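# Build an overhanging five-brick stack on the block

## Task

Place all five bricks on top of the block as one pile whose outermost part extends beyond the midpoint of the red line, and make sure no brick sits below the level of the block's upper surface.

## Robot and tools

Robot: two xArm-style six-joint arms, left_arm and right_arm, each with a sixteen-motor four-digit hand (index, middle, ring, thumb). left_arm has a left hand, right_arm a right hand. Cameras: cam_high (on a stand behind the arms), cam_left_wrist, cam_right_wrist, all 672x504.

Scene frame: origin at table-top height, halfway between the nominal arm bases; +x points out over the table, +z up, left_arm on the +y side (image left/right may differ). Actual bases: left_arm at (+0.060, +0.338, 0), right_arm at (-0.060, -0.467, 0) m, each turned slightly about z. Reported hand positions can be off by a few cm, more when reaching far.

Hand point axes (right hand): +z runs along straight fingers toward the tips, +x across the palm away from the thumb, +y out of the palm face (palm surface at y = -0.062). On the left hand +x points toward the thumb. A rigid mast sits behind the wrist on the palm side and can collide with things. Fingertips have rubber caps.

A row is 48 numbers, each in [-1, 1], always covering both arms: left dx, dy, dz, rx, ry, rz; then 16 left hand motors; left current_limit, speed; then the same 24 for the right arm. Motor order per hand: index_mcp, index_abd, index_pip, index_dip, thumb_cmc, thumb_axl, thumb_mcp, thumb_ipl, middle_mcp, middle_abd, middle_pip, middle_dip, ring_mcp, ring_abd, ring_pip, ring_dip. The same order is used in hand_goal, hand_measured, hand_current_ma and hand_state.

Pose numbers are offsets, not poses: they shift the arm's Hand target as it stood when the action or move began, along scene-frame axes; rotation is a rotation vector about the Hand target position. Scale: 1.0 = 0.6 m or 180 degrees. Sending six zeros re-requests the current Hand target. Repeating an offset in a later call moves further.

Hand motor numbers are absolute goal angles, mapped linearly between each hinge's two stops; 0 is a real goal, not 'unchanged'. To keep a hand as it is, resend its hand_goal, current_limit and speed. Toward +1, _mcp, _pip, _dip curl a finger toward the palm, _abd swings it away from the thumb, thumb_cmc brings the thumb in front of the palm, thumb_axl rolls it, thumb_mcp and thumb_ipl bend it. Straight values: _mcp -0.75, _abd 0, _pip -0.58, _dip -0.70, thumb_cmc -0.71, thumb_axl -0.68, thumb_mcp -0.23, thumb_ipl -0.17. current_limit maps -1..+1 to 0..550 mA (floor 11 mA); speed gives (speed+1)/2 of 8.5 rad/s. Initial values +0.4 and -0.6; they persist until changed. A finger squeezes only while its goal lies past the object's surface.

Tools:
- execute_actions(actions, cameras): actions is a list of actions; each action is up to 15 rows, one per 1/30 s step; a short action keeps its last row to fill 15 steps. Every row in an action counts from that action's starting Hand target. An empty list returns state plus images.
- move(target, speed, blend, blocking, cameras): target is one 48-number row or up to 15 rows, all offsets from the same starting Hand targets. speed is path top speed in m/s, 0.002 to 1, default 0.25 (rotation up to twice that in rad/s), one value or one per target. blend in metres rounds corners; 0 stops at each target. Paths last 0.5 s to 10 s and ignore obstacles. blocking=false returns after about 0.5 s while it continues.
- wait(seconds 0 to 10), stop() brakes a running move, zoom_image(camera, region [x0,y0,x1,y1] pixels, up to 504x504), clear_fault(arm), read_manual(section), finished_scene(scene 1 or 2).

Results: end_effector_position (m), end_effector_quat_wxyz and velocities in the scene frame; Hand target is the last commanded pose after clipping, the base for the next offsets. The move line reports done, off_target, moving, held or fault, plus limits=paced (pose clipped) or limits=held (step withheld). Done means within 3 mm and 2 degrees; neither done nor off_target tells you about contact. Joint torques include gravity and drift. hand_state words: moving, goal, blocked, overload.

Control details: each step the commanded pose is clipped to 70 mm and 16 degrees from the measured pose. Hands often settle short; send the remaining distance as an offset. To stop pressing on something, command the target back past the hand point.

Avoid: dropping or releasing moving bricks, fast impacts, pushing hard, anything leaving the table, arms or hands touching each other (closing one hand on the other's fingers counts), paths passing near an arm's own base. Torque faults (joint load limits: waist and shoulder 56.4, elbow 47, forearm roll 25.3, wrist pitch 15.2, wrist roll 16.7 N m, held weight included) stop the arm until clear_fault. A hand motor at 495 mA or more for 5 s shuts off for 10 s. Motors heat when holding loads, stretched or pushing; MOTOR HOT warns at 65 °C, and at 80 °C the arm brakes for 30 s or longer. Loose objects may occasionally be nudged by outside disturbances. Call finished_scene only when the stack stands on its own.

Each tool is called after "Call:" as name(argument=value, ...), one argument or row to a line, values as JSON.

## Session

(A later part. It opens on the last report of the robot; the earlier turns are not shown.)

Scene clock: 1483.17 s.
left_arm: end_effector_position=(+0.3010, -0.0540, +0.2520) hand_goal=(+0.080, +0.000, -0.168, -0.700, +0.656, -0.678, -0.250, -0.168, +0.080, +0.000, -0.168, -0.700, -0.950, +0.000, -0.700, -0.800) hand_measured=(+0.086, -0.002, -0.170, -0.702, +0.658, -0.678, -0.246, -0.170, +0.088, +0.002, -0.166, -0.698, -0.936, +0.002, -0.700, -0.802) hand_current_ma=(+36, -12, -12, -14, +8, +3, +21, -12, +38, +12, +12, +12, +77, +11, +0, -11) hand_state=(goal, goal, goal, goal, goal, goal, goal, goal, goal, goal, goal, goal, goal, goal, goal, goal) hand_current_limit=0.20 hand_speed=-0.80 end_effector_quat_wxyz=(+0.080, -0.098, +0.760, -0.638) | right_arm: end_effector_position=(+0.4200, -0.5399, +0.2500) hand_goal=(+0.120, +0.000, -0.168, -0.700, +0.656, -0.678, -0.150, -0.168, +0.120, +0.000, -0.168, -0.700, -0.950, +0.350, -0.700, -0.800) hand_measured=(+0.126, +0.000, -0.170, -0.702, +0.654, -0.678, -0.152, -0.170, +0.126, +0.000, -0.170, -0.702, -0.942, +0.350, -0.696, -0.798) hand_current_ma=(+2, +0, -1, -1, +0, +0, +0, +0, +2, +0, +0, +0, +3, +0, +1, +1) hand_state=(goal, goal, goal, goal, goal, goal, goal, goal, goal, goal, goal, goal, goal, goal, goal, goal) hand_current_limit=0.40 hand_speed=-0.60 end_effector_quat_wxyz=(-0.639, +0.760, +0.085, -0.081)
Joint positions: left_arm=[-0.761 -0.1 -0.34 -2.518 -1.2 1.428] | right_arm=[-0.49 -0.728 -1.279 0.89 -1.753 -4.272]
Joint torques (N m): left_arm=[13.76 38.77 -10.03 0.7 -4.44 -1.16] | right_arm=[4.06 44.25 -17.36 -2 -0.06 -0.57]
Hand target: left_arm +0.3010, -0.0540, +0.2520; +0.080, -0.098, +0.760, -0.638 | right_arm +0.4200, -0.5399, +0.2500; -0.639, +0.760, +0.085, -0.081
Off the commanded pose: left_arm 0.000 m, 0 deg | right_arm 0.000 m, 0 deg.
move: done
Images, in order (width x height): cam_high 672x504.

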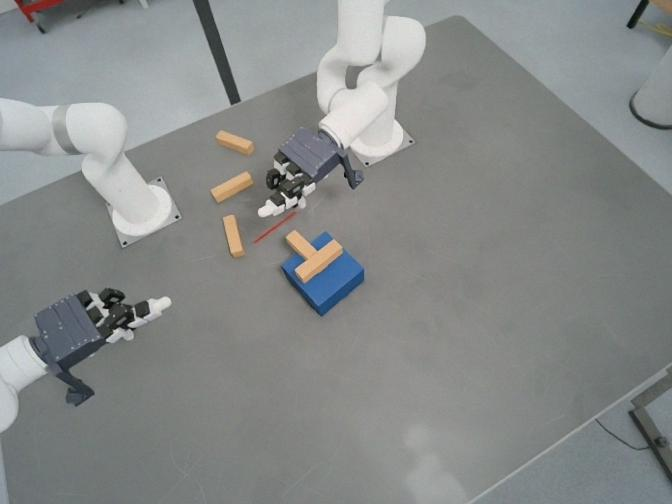

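Call:
move(
  target=[
    [-0.1983,-0.3925,-0.0867,0,0,-0.1311,0.12,0,-0.168,-0.7,0.657,-0.678,-0.2,-0.168,0.12,0,-0.168,-0.7,-0.95,0,-0.7,-0.8,0.4,-0.4,0,0,0,0,0,0,0.12,0,-0.168,-0.7,0.657,-0.678,-0.15,-0.168,0.12,0,-0.168,-0.7,-0.95,0.35,-0.7,-0.8,0.4,-0.6],
    [-0.1983,-0.3925,-0.22,0,0,-0.1311,0.12,0,-0.168,-0.7,0.657,-0.678,-0.2,-0.168,0.12,0,-0.168,-0.7,-0.95,0,-0.7,-0.8,0.4,-0.4,0,0,0,0,0,0,0.12,0,-0.168,-0.7,0.657,-0.678,-0.15,-0.168,0.12,0,-0.168,-0.7,-0.95,0.35,-0.7,-0.8,0.4,-0.6],
  ],
  speed=[0.2,0.1],
  cameras=["cam_high"],
)

Call:
zoom_image(
  camera="cam_high",
  region=[170, 170, 290, 290],
)

Scene clock: 1489.97 s.
left_arm: end_effector_position=(+0.1821, -0.2895, +0.1200) hand_goal=(+0.120, +0.000, -0.168, -0.700, +0.656, -0.678, -0.200, -0.168, +0.120, +0.000, -0.168, -0.700, -0.950, +0.000, -0.700, -0.800) hand_measured=(+0.122, -0.002, -0.170, -0.702, +0.658, -0.678, -0.202, -0.170, +0.122, +0.002, -0.166, -0.698, -0.936, +0.002, -0.700, -0.802) hand_current_ma=(+6, -11, -12, -13, +7, +3, -7, -12, +6, +12, +11, +12, +77, +11, +0, -11) hand_state=(goal, goal, goal, goal, goal, goal, goal, goal, goal, goal, goal, goal, goal, goal, goal, goal) hand_current_limit=0.40 hand_speed=-0.40 end_effector_quat_wxyz=(-0.052, +0.060, +0.763, -0.641) | right_arm: end_effector_position=(+0.4200, -0.5399, +0.2500) hand_goal=(+0.120, +0.000, -0.168, -0.700, +0.656, -0.678, -0.150, -0.168, +0.120, +0.000, -0.168, -0.700, -0.950, +0.350, -0.700, -0.800) hand_measured=(+0.126, +0.000, -0.170, -0.702, +0.654, -0.678, -0.152, -0.170, +0.126, +0.000, -0.170, -0.702, -0.942, +0.350, -0.696, -0.798) hand_current_ma=(+2, +0, -1, -1, +0, +0, +0, +0, +2, +0, +0, +0, +3, +0, +1, +1) hand_state=(goal, goal, goal, goal, goal, goal, goal, goal, goal, goal, goal, goal, goal, goal, goal, goal) hand_current_limit=0.40 hand_speed=-0.60 end_effector_quat_wxyz=(-0.639, +0.760, +0.085, -0.081)
Joint positions: left_arm=[-1.212 -0.758 -0.875 -2.581 -1.297 1.505] | right_arm=[-0.49 -0.728 -1.279 0.89 -1.753 -4.272]
Joint torques (N m): left_arm=[-11.57 30.15 -17.61 -1.15 -4.52 1.08] | right_arm=[3.93 44.72 -17.66 -2 -0.1 -0.57]
Hand target: left_arm +0.1820, -0.2895, +0.1200; -0.052, +0.060, +0.763, -0.641 | right_arm +0.4200, -0.5399, +0.2500; -0.639, +0.760, +0.085, -0.081
Off the commanded pose: left_arm 0.000 m, 0 deg | right_arm 0.000 m, 0 deg.
move: done
Images, in order (width x height): cam_high 672x504.

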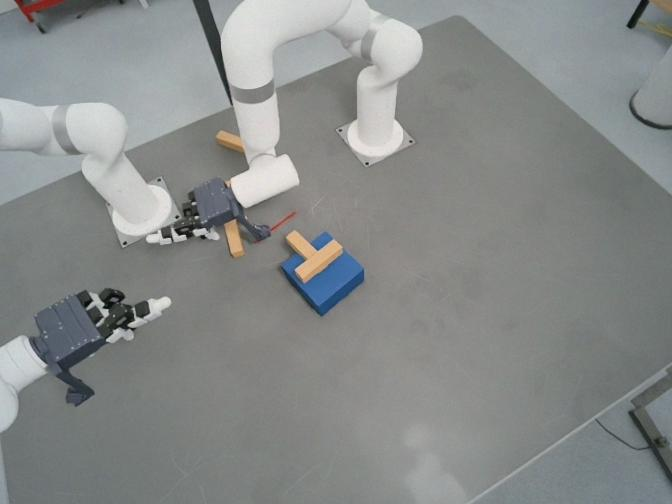

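Scaled by 4.200.

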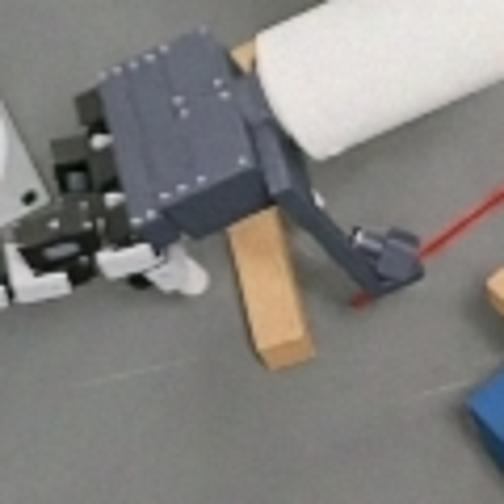

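Call:
move(
  target=[
    [0,0,-0.0667,0,0,0,0.12,0,-0.168,-0.7,0.657,-0.678,-0.2,-0.168,0.12,0,-0.168,-0.7,-0.95,0,-0.7,-0.8,0.4,-0.4,0,0,0,0,0,0,0.12,0,-0.168,-0.7,0.657,-0.678,-0.15,-0.168,0.12,0,-0.168,-0.7,-0.95,0.35,-0.7,-0.8,0.4,-0.6],
    [0,0,-0.1,0,0,0,0.12,0,-0.168,-0.7,0.657,-0.678,-0.2,-0.168,0.12,0,-0.168,-0.7,-0.95,0,-0.7,-0.8,0.4,-0.4,0,0,0,0,0,0,0.12,0,-0.168,-0.7,0.657,-0.678,-0.15,-0.168,0.12,0,-0.168,-0.7,-0.95,0.35,-0.7,-0.8,0.4,-0.6],
    [0,0,-0.1,0,0,0,0.2,0,-0.168,-0.7,0.657,-0.678,-0.08,-0.168,0.2,0,-0.168,-0.7,-0.95,0,-0.7,-0.8,0.2,-0.85,0,0,0,0,0,0,0.12,0,-0.168,-0.7,0.657,-0.678,-0.15,-0.168,0.12,0,-0.168,-0.7,-0.95,0.35,-0.7,-0.8,0.4,-0.6],
    [0,0,-0.1,0,0,0,0.3,0,-0.168,-0.7,0.657,-0.678,0.05,-0.168,0.3,0,-0.168,-0.7,-0.95,0,-0.7,-0.8,0.2,-0.9,0,0,0,0,0,0,0.12,0,-0.168,-0.7,0.657,-0.678,-0.15,-0.168,0.12,0,-0.168,-0.7,-0.95,0.35,-0.7,-0.8,0.4,-0.6],
  ],
  speed=[0.08,0.04,0.04,0.04],
)

Scene clock: 1496.73 s.
left_arm: end_effector_position=(+0.1820, -0.2895, +0.0600) hand_goal=(+0.300, +0.000, -0.168, -0.700, +0.656, -0.678, +0.050, -0.168, +0.300, +0.000, -0.168, -0.700, -0.950, +0.000, -0.700, -0.800) hand_measured=(+0.248, -0.002, -0.182, -0.706, +0.656, -0.678, -0.064, -0.178, +0.242, +0.002, -0.182, -0.704, -0.936, +0.002, -0.700, -0.802) hand_current_ma=(-281, -11, -71, -31, -1, +3, -330, -72, -304, +12, -66, -21, +77, +11, +0, -11) hand_state=(blocked, goal, goal, goal, goal, goal, blocked, goal, blocked, goal, goal, goal, goal, goal, goal, goal) hand_current_limit=0.20 hand_speed=-0.90 end_effector_quat_wxyz=(-0.052, +0.060, +0.763, -0.641) | right_arm: end_effector_position=(+0.4200, -0.5399, +0.2500) hand_goal=(+0.120, +0.000, -0.168, -0.700, +0.656, -0.678, -0.150, -0.168, +0.120, +0.000, -0.168, -0.700, -0.950, +0.350, -0.700, -0.800) hand_measured=(+0.126, +0.000, -0.170, -0.702, +0.654, -0.678, -0.152, -0.170, +0.126, +0.000, -0.170, -0.702, -0.942, +0.350, -0.696, -0.798) hand_current_ma=(+2, +0, -1, -1, +0, +0, +0, +0, +2, +0, +0, +0, +3, +0, +1, +1) hand_state=(goal, goal, goal, goal, goal, goal, goal, goal, goal, goal, goal, goal, goal, goal, goal, goal) hand_current_limit=0.40 hand_speed=-0.60 end_effector_quat_wxyz=(-0.639, +0.760, +0.085, -0.081)
Joint positions: left_arm=[-1.212 -0.907 -0.929 -2.593 -1.378 1.557] | right_arm=[-0.49 -0.728 -1.279 0.89 -1.753 -4.272]
Joint torques (N m): left_arm=[-6.79 32.65 -14.17 -1.19 -3.8 0.93] | right_arm=[4.56 44.18 -17.12 -2.25 -0.09 -0.58]
Hand target: left_arm +0.1820, -0.2895, +0.0600; -0.052, +0.060, +0.763, -0.641 | right_arm +0.4200, -0.5399, +0.2500; -0.639, +0.760, +0.085, -0.081
Off the commanded pose: left_arm 0.000 m, 0 deg | right_arm 0.000 m, 0 deg.
move: done

Call:
move(
  target=[
    [0,0,0.06,0,0,0,0.3,0,-0.168,-0.7,0.657,-0.678,0.05,-0.168,0.3,0,-0.168,-0.7,-0.95,0,-0.7,-0.8,0.2,-0.9,0,0,0,0,0,0,0.12,0,-0.168,-0.7,0.657,-0.678,-0.15,-0.168,0.12,0,-0.168,-0.7,-0.95,0.35,-0.7,-0.8,0.4,-0.6],
    [0,0,0.3333,0,0,0,0.3,0,-0.168,-0.7,0.657,-0.678,0.05,-0.168,0.3,0,-0.168,-0.7,-0.95,0,-0.7,-0.8,0.2,-0.9,0,0,0,0,0,0,0.12,0,-0.168,-0.7,0.657,-0.678,-0.15,-0.168,0.12,0,-0.168,-0.7,-0.95,0.35,-0.7,-0.8,0.4,-0.6],
    [0.2877,0.244,0.3333,0,0,0.1278,0.3,0,-0.168,-0.7,0.657,-0.678,0.05,-0.168,0.3,0,-0.168,-0.7,-0.95,0,-0.7,-0.8,0.2,-0.9,0,0,0,0,0,0,0.12,0,-0.168,-0.7,0.657,-0.678,-0.15,-0.168,0.12,0,-0.168,-0.7,-0.95,0.35,-0.7,-0.8,0.4,-0.6],
    [0.2877,0.244,0.21,0,0,0.1278,0.3,0,-0.168,-0.7,0.657,-0.678,0.05,-0.168,0.3,0,-0.168,-0.7,-0.95,0,-0.7,-0.8,0.2,-0.9,0,0,0,0,0,0,0.12,0,-0.168,-0.7,0.657,-0.678,-0.15,-0.168,0.12,0,-0.168,-0.7,-0.95,0.35,-0.7,-0.8,0.4,-0.6],
  ],
  speed=[0.06,0.15,0.15,0.08],
  cameras=["cam_high"],
)

Call:
zoom_image(
  camera="cam_high",
  region=[250, 190, 350, 290],
)

Scene clock: 1505.50 s.
left_arm: end_effector_position=(+0.3547, -0.1431, +0.1860) hand_goal=(+0.300, +0.000, -0.168, -0.700, +0.656, -0.678, +0.050, -0.168, +0.300, +0.000, -0.168, -0.700, -0.950, +0.000, -0.700, -0.800) hand_measured=(+0.250, -0.002, -0.184, -0.706, +0.656, -0.678, -0.064, -0.182, +0.248, +0.002, -0.184, -0.706, -0.936, +0.002, -0.700, -0.802) hand_current_ma=(-268, -11, -76, -34, -3, +3, -330, -94, -280, +12, -82, -33, +77, +11, +0, -11) hand_state=(blocked, goal, goal, goal, goal, goal, blocked, goal, blocked, goal, goal, goal, goal, goal, goal, goal) hand_current_limit=0.20 hand_speed=-0.90 end_effector_quat_wxyz=(+0.077, -0.094, +0.760, -0.638) | right_arm: end_effector_position=(+0.4200, -0.5399, +0.2500) hand_goal=(+0.120, +0.000, -0.168, -0.700, +0.656, -0.678, -0.150, -0.168, +0.120, +0.000, -0.168, -0.700, -0.950, +0.350, -0.700, -0.800) hand_measured=(+0.126, +0.000, -0.170, -0.702, +0.654, -0.678, -0.152, -0.170, +0.126, +0.000, -0.170, -0.702, -0.942, +0.350, -0.696, -0.798) hand_current_ma=(+2, +0, -1, -1, +0, +0, +0, +0, +2, +0, +0, +0, +3, +0, +1, +1) hand_state=(goal, goal, goal, goal, goal, goal, goal, goal, goal, goal, goal, goal, goal, goal, goal, goal) hand_current_limit=0.40 hand_speed=-0.60 end_effector_quat_wxyz=(-0.639, +0.760, +0.085, -0.081)
Joint positions: left_arm=[-0.835 -0.483 -0.619 -2.604 -1.279 1.498] | right_arm=[-0.49 -0.728 -1.279 0.89 -1.753 -4.272]
Joint torques (N m): left_arm=[6.38 20.66 -17.5 -1.42 -4.71 1.02] | right_arm=[4.99 44.22 -17.09 -2.2 -0.11 -0.61]
Hand target: left_arm +0.3547, -0.1431, +0.1860; +0.077, -0.094, +0.760, -0.638 | right_arm +0.4200, -0.5399, +0.2500; -0.639, +0.760, +0.085, -0.081
Off the commanded pose: left_arm 0.000 m, 0 deg | right_arm 0.000 m, 0 deg.
move: done
Images, in order (width x height): cam_high 672x504.

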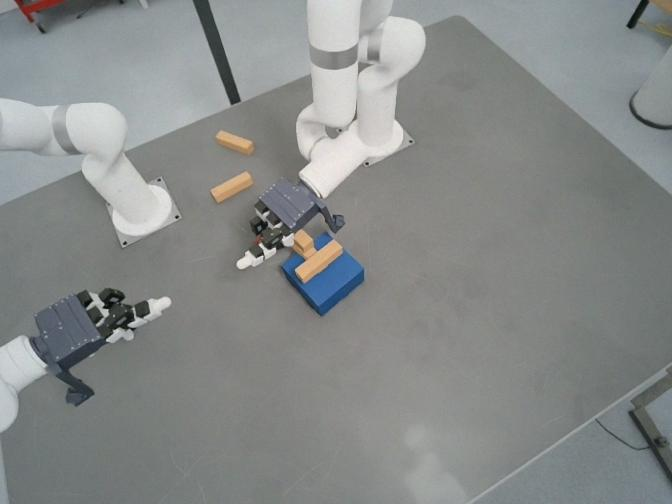

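Scaled by 5.040.

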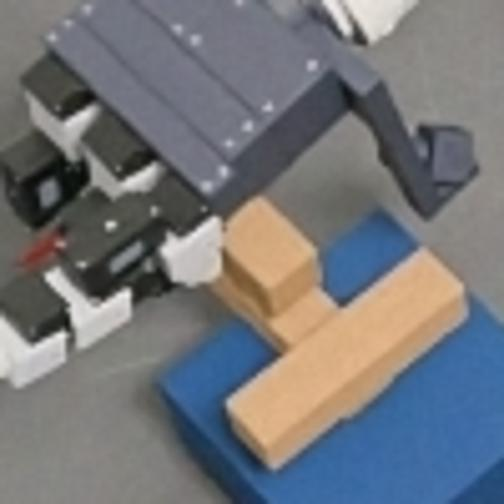

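Call:
move(
  target=[
    [0,0,-0.0217,0,0,0,0.3,0,-0.168,-0.7,0.657,-0.678,0.05,-0.168,0.3,0,-0.168,-0.7,-0.95,0,-0.7,-0.8,0.2,-0.9,0,0,0,0,0,0,0.12,0,-0.168,-0.7,0.657,-0.678,-0.15,-0.168,0.12,0,-0.168,-0.7,-0.95,0.35,-0.7,-0.8,0.4,-0.6],
  ],
  speed=[0.03],
)

Call:
move(
  target=[
    [0,0,-0.0017,0,0,0,0.3,0,-0.168,-0.7,0.657,-0.678,0.05,-0.168,0.3,0,-0.168,-0.7,-0.95,0,-0.7,-0.8,0.2,-0.9,0,0,0,0,0,0,0.12,0,-0.168,-0.7,0.657,-0.678,-0.15,-0.168,0.12,0,-0.168,-0.7,-0.95,0.35,-0.7,-0.8,0.4,-0.6],
  ],
  speed=[0.02],
)

Scene clock: 1510.13 s.
left_arm: end_effector_position=(+0.3547, -0.1431, +0.1730) hand_goal=(+0.300, +0.000, -0.168, -0.700, +0.656, -0.678, +0.050, -0.168, +0.300, +0.000, -0.168, -0.700, -0.950, +0.000, -0.700, -0.800) hand_measured=(+0.250, -0.002, -0.184, -0.708, +0.654, -0.678, -0.064, -0.182, +0.248, +0.002, -0.184, -0.706, -0.936, +0.002, -0.700, -0.802) hand_current_ma=(-266, -11, -78, -37, -6, +3, -330, -94, -279, +12, -82, -33, +77, +11, +0, -11) hand_state=(blocked, goal, goal, goal, goal, goal, blocked, goal, blocked, goal, goal, goal, goal, goal, goal, goal) hand_current_limit=0.20 hand_speed=-0.90 end_effector_quat_wxyz=(+0.077, -0.094, +0.760, -0.638) | right_arm: end_effector_position=(+0.4200, -0.5399, +0.2500) hand_goal=(+0.120, +0.000, -0.168, -0.700, +0.656, -0.678, -0.150, -0.168, +0.120, +0.000, -0.168, -0.700, -0.950, +0.350, -0.700, -0.800) hand_measured=(+0.126, +0.000, -0.170, -0.702, +0.654, -0.678, -0.152, -0.170, +0.126, +0.000, -0.170, -0.702, -0.942, +0.350, -0.696, -0.798) hand_current_ma=(+2, +0, -1, -1, +0, +0, +0, +0, +2, +0, +0, +0, +3, +0, +1, +1) hand_state=(goal, goal, goal, goal, goal, goal, goal, goal, goal, goal, goal, goal, goal, goal, goal, goal) hand_current_limit=0.40 hand_speed=-0.60 end_effector_quat_wxyz=(-0.639, +0.760, +0.085, -0.081)
Joint positions: left_arm=[-0.835 -0.519 -0.625 -2.609 -1.306 1.514] | right_arm=[-0.49 -0.728 -1.279 0.89 -1.753 -4.272]
Joint torques (N m): left_arm=[-9.62 19.62 -16.41 -1.34 -4.07 1.14] | right_arm=[5.05 45.23 -16.67 -2.06 -0.03 -0.57]
Hand target: left_arm +0.3547, -0.1431, +0.1730; +0.077, -0.094, +0.760, -0.638 | right_arm +0.4200, -0.5399, +0.2500; -0.639, +0.760, +0.085, -0.081
Off the commanded pose: left_arm 0.000 m, 0 deg | right_arm 0.000 m, 0 deg.
move: done

Scene clock: 1510.83 s.
left_arm: end_effector_position=(+0.3547, -0.1431, +0.1720) hand_goal=(+0.300, +0.000, -0.168, -0.700, +0.656, -0.678, +0.050, -0.168, +0.300, +0.000, -0.168, -0.700, -0.950, +0.000, -0.700, -0.800) hand_measured=(+0.250, -0.008, -0.184, -0.708, +0.652, -0.678, -0.064, -0.182, +0.248, -0.002, -0.184, -0.706, -0.936, +0.002, -0.700, -0.802) hand_current_ma=(-266, -36, -78, -37, -23, +3, -330, -94, -279, -9, -82, -33, +77, +11, +0, -11) hand_state=(blocked, goal, goal, goal, goal, goal, blocked, goal, blocked, goal, goal, goal, goal, goal, goal, goal) hand_current_limit=0.20 hand_speed=-0.90 end_effector_quat_wxyz=(+0.077, -0.094, +0.760, -0.638) | right_arm: end_effector_position=(+0.4200, -0.5399, +0.2500) hand_goal=(+0.120, +0.000, -0.168, -0.700, +0.656, -0.678, -0.150, -0.168, +0.120, +0.000, -0.168, -0.700, -0.950, +0.350, -0.700, -0.800) hand_measured=(+0.126, +0.000, -0.170, -0.702, +0.654, -0.678, -0.152, -0.170, +0.126, +0.000, -0.170, -0.702, -0.942, +0.350, -0.696, -0.798) hand_current_ma=(+2, +0, -1, -1, +0, +0, +0, +0, +2, +0, +0, +0, +3, +0, +1, +1) hand_state=(goal, goal, goal, goal, goal, goal, goal, goal, goal, goal, goal, goal, goal, goal, goal, goal) hand_current_limit=0.40 hand_speed=-0.60 end_effector_quat_wxyz=(-0.639, +0.760, +0.085, -0.081)
Joint positions: left_arm=[-0.835 -0.522 -0.625 -2.609 -1.308 1.515] | right_arm=[-0.49 -0.728 -1.279 0.89 -1.753 -4.272]
Joint torques (N m): left_arm=[-10.01 17.82 -16.13 -1.17 -3.64 1.21] | right_arm=[5.16 44.04 -16.77 -2.31 -0.08 -0.55]
Hand target: left_arm +0.3547, -0.1431, +0.1720; +0.077, -0.094, +0.760, -0.638 | right_arm +0.4200, -0.5399, +0.2500; -0.639, +0.760, +0.085, -0.081
Off the commanded pose: left_arm 0.000 m, 0 deg | right_arm 0.000 m, 0 deg.
move: done

Call:
move(
  target=[
    [0,0,0.0012,0,0,0,0.262,0,-0.168,-0.7,0.657,-0.678,-0.045,-0.168,0.262,0,-0.168,-0.7,-0.95,0,-0.7,-0.8,0.2,-0.9,0,0,0,0,0,0,0.12,0,-0.168,-0.7,0.657,-0.678,-0.15,-0.168,0.12,0,-0.168,-0.7,-0.95,0.35,-0.7,-0.8,0.4,-0.6],
    [0,0,0.0012,0,0,0,0.235,0,-0.168,-0.7,0.657,-0.678,-0.08,-0.168,0.235,0,-0.168,-0.7,-0.95,0,-0.7,-0.8,0.2,-0.9,0,0,0,0,0,0,0.12,0,-0.168,-0.7,0.657,-0.678,-0.15,-0.168,0.12,0,-0.168,-0.7,-0.95,0.35,-0.7,-0.8,0.4,-0.6],
    [0,0,0.0012,0,0,0,0.18,0,-0.168,-0.7,0.657,-0.678,-0.14,-0.168,0.18,0,-0.168,-0.7,-0.95,0,-0.7,-0.8,0.2,-0.9,0,0,0,0,0,0,0.12,0,-0.168,-0.7,0.657,-0.678,-0.15,-0.168,0.12,0,-0.168,-0.7,-0.95,0.35,-0.7,-0.8,0.4,-0.6],
    [0,0,0.008,0,0,0,0.13,0,-0.168,-0.7,0.657,-0.678,-0.2,-0.168,0.13,0,-0.168,-0.7,-0.95,0,-0.7,-0.8,0.2,-0.8,0,0,0,0,0,0,0.12,0,-0.168,-0.7,0.657,-0.678,-0.15,-0.168,0.12,0,-0.168,-0.7,-0.95,0.35,-0.7,-0.8,0.4,-0.6],
    [0,0,0.06,0,0,0,0.13,0,-0.168,-0.7,0.657,-0.678,-0.2,-0.168,0.13,0,-0.168,-0.7,-0.95,0,-0.7,-0.8,0.2,-0.8,0,0,0,0,0,0,0.12,0,-0.168,-0.7,0.657,-0.678,-0.15,-0.168,0.12,0,-0.168,-0.7,-0.95,0.35,-0.7,-0.8,0.4,-0.6],
    [0,0,0.215,0,0,0,0.13,0,-0.168,-0.7,0.657,-0.678,-0.2,-0.168,0.13,0,-0.168,-0.7,-0.95,0,-0.7,-0.8,0.2,-0.8,0,0,0,0,0,0,0.12,0,-0.168,-0.7,0.657,-0.678,-0.15,-0.168,0.12,0,-0.168,-0.7,-0.95,0.35,-0.7,-0.8,0.4,-0.6],
    [0.1072,0.6052,0.1633,0,0,-0.0056,0.13,0,-0.168,-0.7,0.657,-0.678,-0.2,-0.168,0.13,0,-0.168,-0.7,-0.95,0,-0.7,-0.8,0.2,-0.8,0,0,0,0,0,0,0.12,0,-0.168,-0.7,0.657,-0.678,-0.15,-0.168,0.12,0,-0.168,-0.7,-0.95,0.35,-0.7,-0.8,0.4,-0.6],
  ],
  speed=[0.02,0.02,0.02,0.02,0.06,0.15,0.25],
)

Call:
move(
  target=[-0.0733,0.1833,-0.1617,0.1413,0.2358,0.1216,-0.94,0.5,-0.94,-0.94,-0.714,-0.678,-0.226,-0.168,-0.94,0.57,-0.94,-0.94,-0.94,0.8,-0.94,-0.94,0.4,-0.4,0,0,0,0,0,0,0.12,0,-0.168,-0.7,0.657,-0.678,-0.15,-0.168,0.12,0,-0.168,-0.7,-0.95,0.35,-0.7,-0.8,0.4,-0.6],
  speed=0.25,
  cameras=["cam_high", "cam_left_wrist"],
)

Call:
zoom_image(
  camera="cam_left_wrist",
  region=[120, 90, 340, 250],
)

Call:
zoom_image(
  camera="cam_high",
  region=[250, 200, 370, 320],
)

Scene clock: 1524.07 s.
left_arm: end_effector_position=(+0.4190, +0.2200, +0.2699) hand_goal=(+0.130, +0.000, -0.168, -0.700, +0.656, -0.678, -0.200, -0.168, +0.130, +0.000, -0.168, -0.700, -0.950, +0.000, -0.700, -0.800) hand_measured=(+0.136, -0.002, -0.170, -0.702, +0.654, -0.678, -0.198, -0.170, +0.136, +0.000, -0.170, -0.702, -0.936, +0.002, -0.700, -0.802) hand_current_ma=(+28, -12, -13, -14, -7, +3, +16, -13, +30, +3, -14, -13, +77, +11, +0, -11) hand_state=(goal, goal, goal, goal, goal, goal, goal, goal, goal, goal, goal, goal, goal, goal, goal, goal) hand_current_limit=0.20 hand_speed=-0.80 end_effector_quat_wxyz=(+0.072, -0.087, +0.761, -0.639) | right_arm: end_effector_position=(+0.4200, -0.5399, +0.2500) hand_goal=(+0.120, +0.000, -0.168, -0.700, +0.656, -0.678, -0.150, -0.168, +0.120, +0.000, -0.168, -0.700, -0.950, +0.350, -0.700, -0.800) hand_measured=(+0.126, +0.000, -0.170, -0.702, +0.654, -0.678, -0.152, -0.170, +0.126, +0.000, -0.170, -0.702, -0.942, +0.350, -0.696, -0.798) hand_current_ma=(+2, +0, -1, -1, +0, +0, +0, +0, +2, +0, +0, +0, +3, +0, +1, +1) hand_state=(goal, goal, goal, goal, goal, goal, goal, goal, goal, goal, goal, goal, goal, goal, goal, goal) hand_current_limit=0.40 hand_speed=-0.60 end_effector_quat_wxyz=(-0.639, +0.760, +0.085, -0.081)
Joint positions: left_arm=[0.215 -0.177 -0.5 -1.497 -1.412 1.241] | right_arm=[-0.49 -0.728 -1.279 0.89 -1.753 -4.272]
Joint torques (N m): left_arm=[13.73 9.12 -18.87 1.39 -4.41 -0.32] | right_arm=[5.76 44.18 -16.42 -2.32 -0.01 -0.63]
Hand target: left_arm +0.4190, +0.2200, +0.2699; +0.071, -0.087, +0.761, -0.639 | right_arm +0.4200, -0.5399, +0.2500; -0.639, +0.760, +0.085, -0.081
Off the commanded pose: left_arm 0.000 m, 0 deg | right_arm 0.000 m, 0 deg.
move: done

Scene clock: 1526.43 s.
left_arm: end_effector_position=(+0.3750, +0.3300, +0.1729) hand_goal=(-0.940, +0.500, -0.940, -0.940, -0.714, -0.678, -0.226, -0.168, -0.940, +0.570, -0.940, -0.940, -0.940, +0.800, -0.940, -0.940) hand_measured=(-0.922, +0.498, -0.934, -0.936, -0.702, -0.678, -0.222, -0.170, -0.918, +0.566, -0.934, -0.938, -0.932, +0.796, -0.932, -0.936) hand_current_ma=(+93, -11, +31, +16, +63, +3, +27, -9, +111, -14, +34, +15, +42, -13, +37, +16) hand_state=(goal, goal, goal, goal, goal, goal, goal, goal, blocked, goal, goal, goal, goal, goal, goal, goal) hand_current_limit=0.40 hand_speed=-0.40 end_effector_quat_wxyz=(-0.072, -0.430, +0.824, -0.362) | right_arm: end_effector_position=(+0.4200, -0.5399, +0.2500) hand_goal=(+0.120, +0.000, -0.168, -0.700, +0.656, -0.678, -0.150, -0.168, +0.120, +0.000, -0.168, -0.700, -0.950, +0.350, -0.700, -0.800) hand_measured=(+0.126, +0.000, -0.170, -0.702, +0.654, -0.678, -0.152, -0.170, +0.126, +0.000, -0.170, -0.702, -0.942, +0.350, -0.696, -0.798) hand_current_ma=(+2, +0, -1, -1, +0, +0, +0, +0, +2, +0, +0, +0, +3, +0, +1, +1) hand_state=(goal, goal, goal, goal, goal, goal, goal, goal, goal, goal, goal, goal, goal, goal, goal, goal) hand_current_limit=0.40 hand_speed=-0.60 end_effector_quat_wxyz=(-0.639, +0.760, +0.085, -0.081)
Joint positions: left_arm=[0.301 -0.288 -0.563 -1.252 -0.807 0.509] | right_arm=[-0.49 -0.728 -1.279 0.89 -1.753 -4.272]
Joint torques (N m): left_arm=[13.31 12.11 -18.26 1.4 1.79 -1.18] | right_arm=[5.58 44.57 -16.29 -2.34 -0.09 -0.6]
Hand target: left_arm +0.3750, +0.3300, +0.1729; -0.072, -0.430, +0.824, -0.362 | right_arm +0.4200, -0.5399, +0.2500; -0.639, +0.760, +0.085, -0.081
Off the commanded pose: left_arm 0.000 m, 0 deg | right_arm 0.000 m, 0 deg.
move: done
Images, in order (width x height): cam_high 672x504, cam_left_wrist 672x504.

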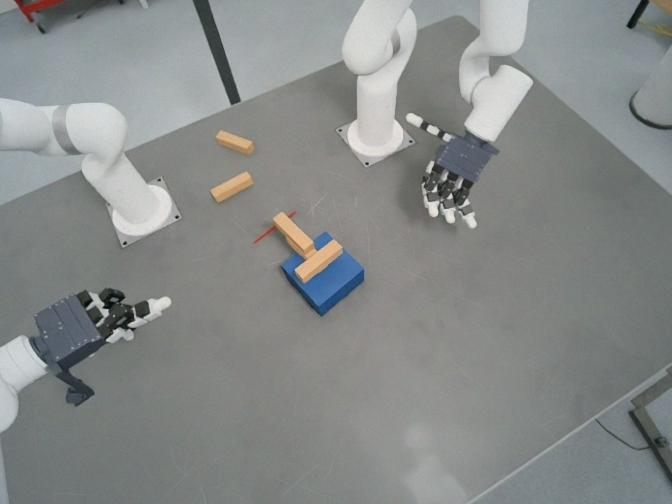

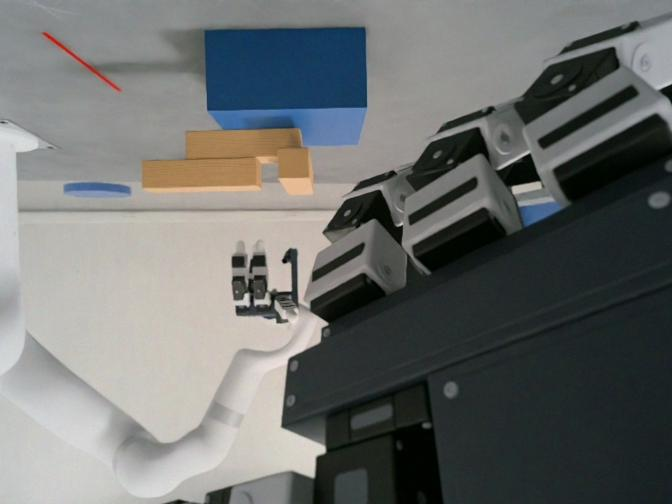

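Scaled by 2.291.

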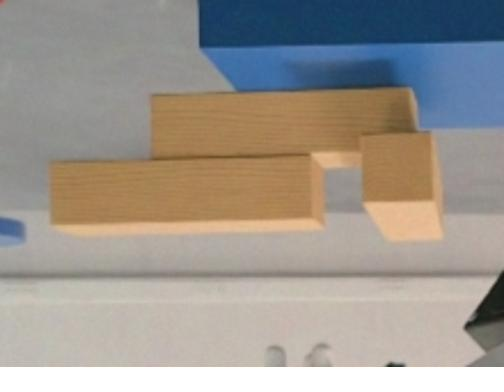

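Scaled by 4.200.

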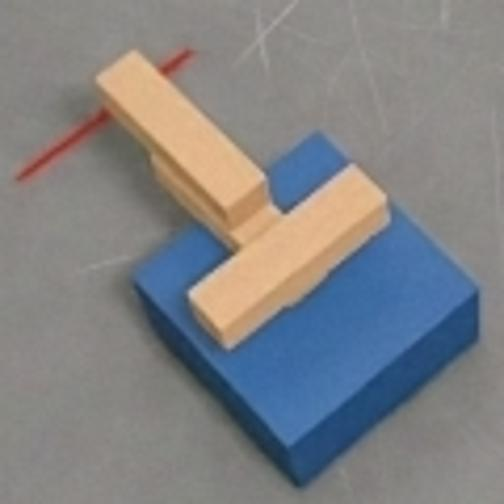

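Call:
zoom_image(
  camera="cam_high",
  region=[270, 205, 330, 265],
)

Scaled by 8.400.

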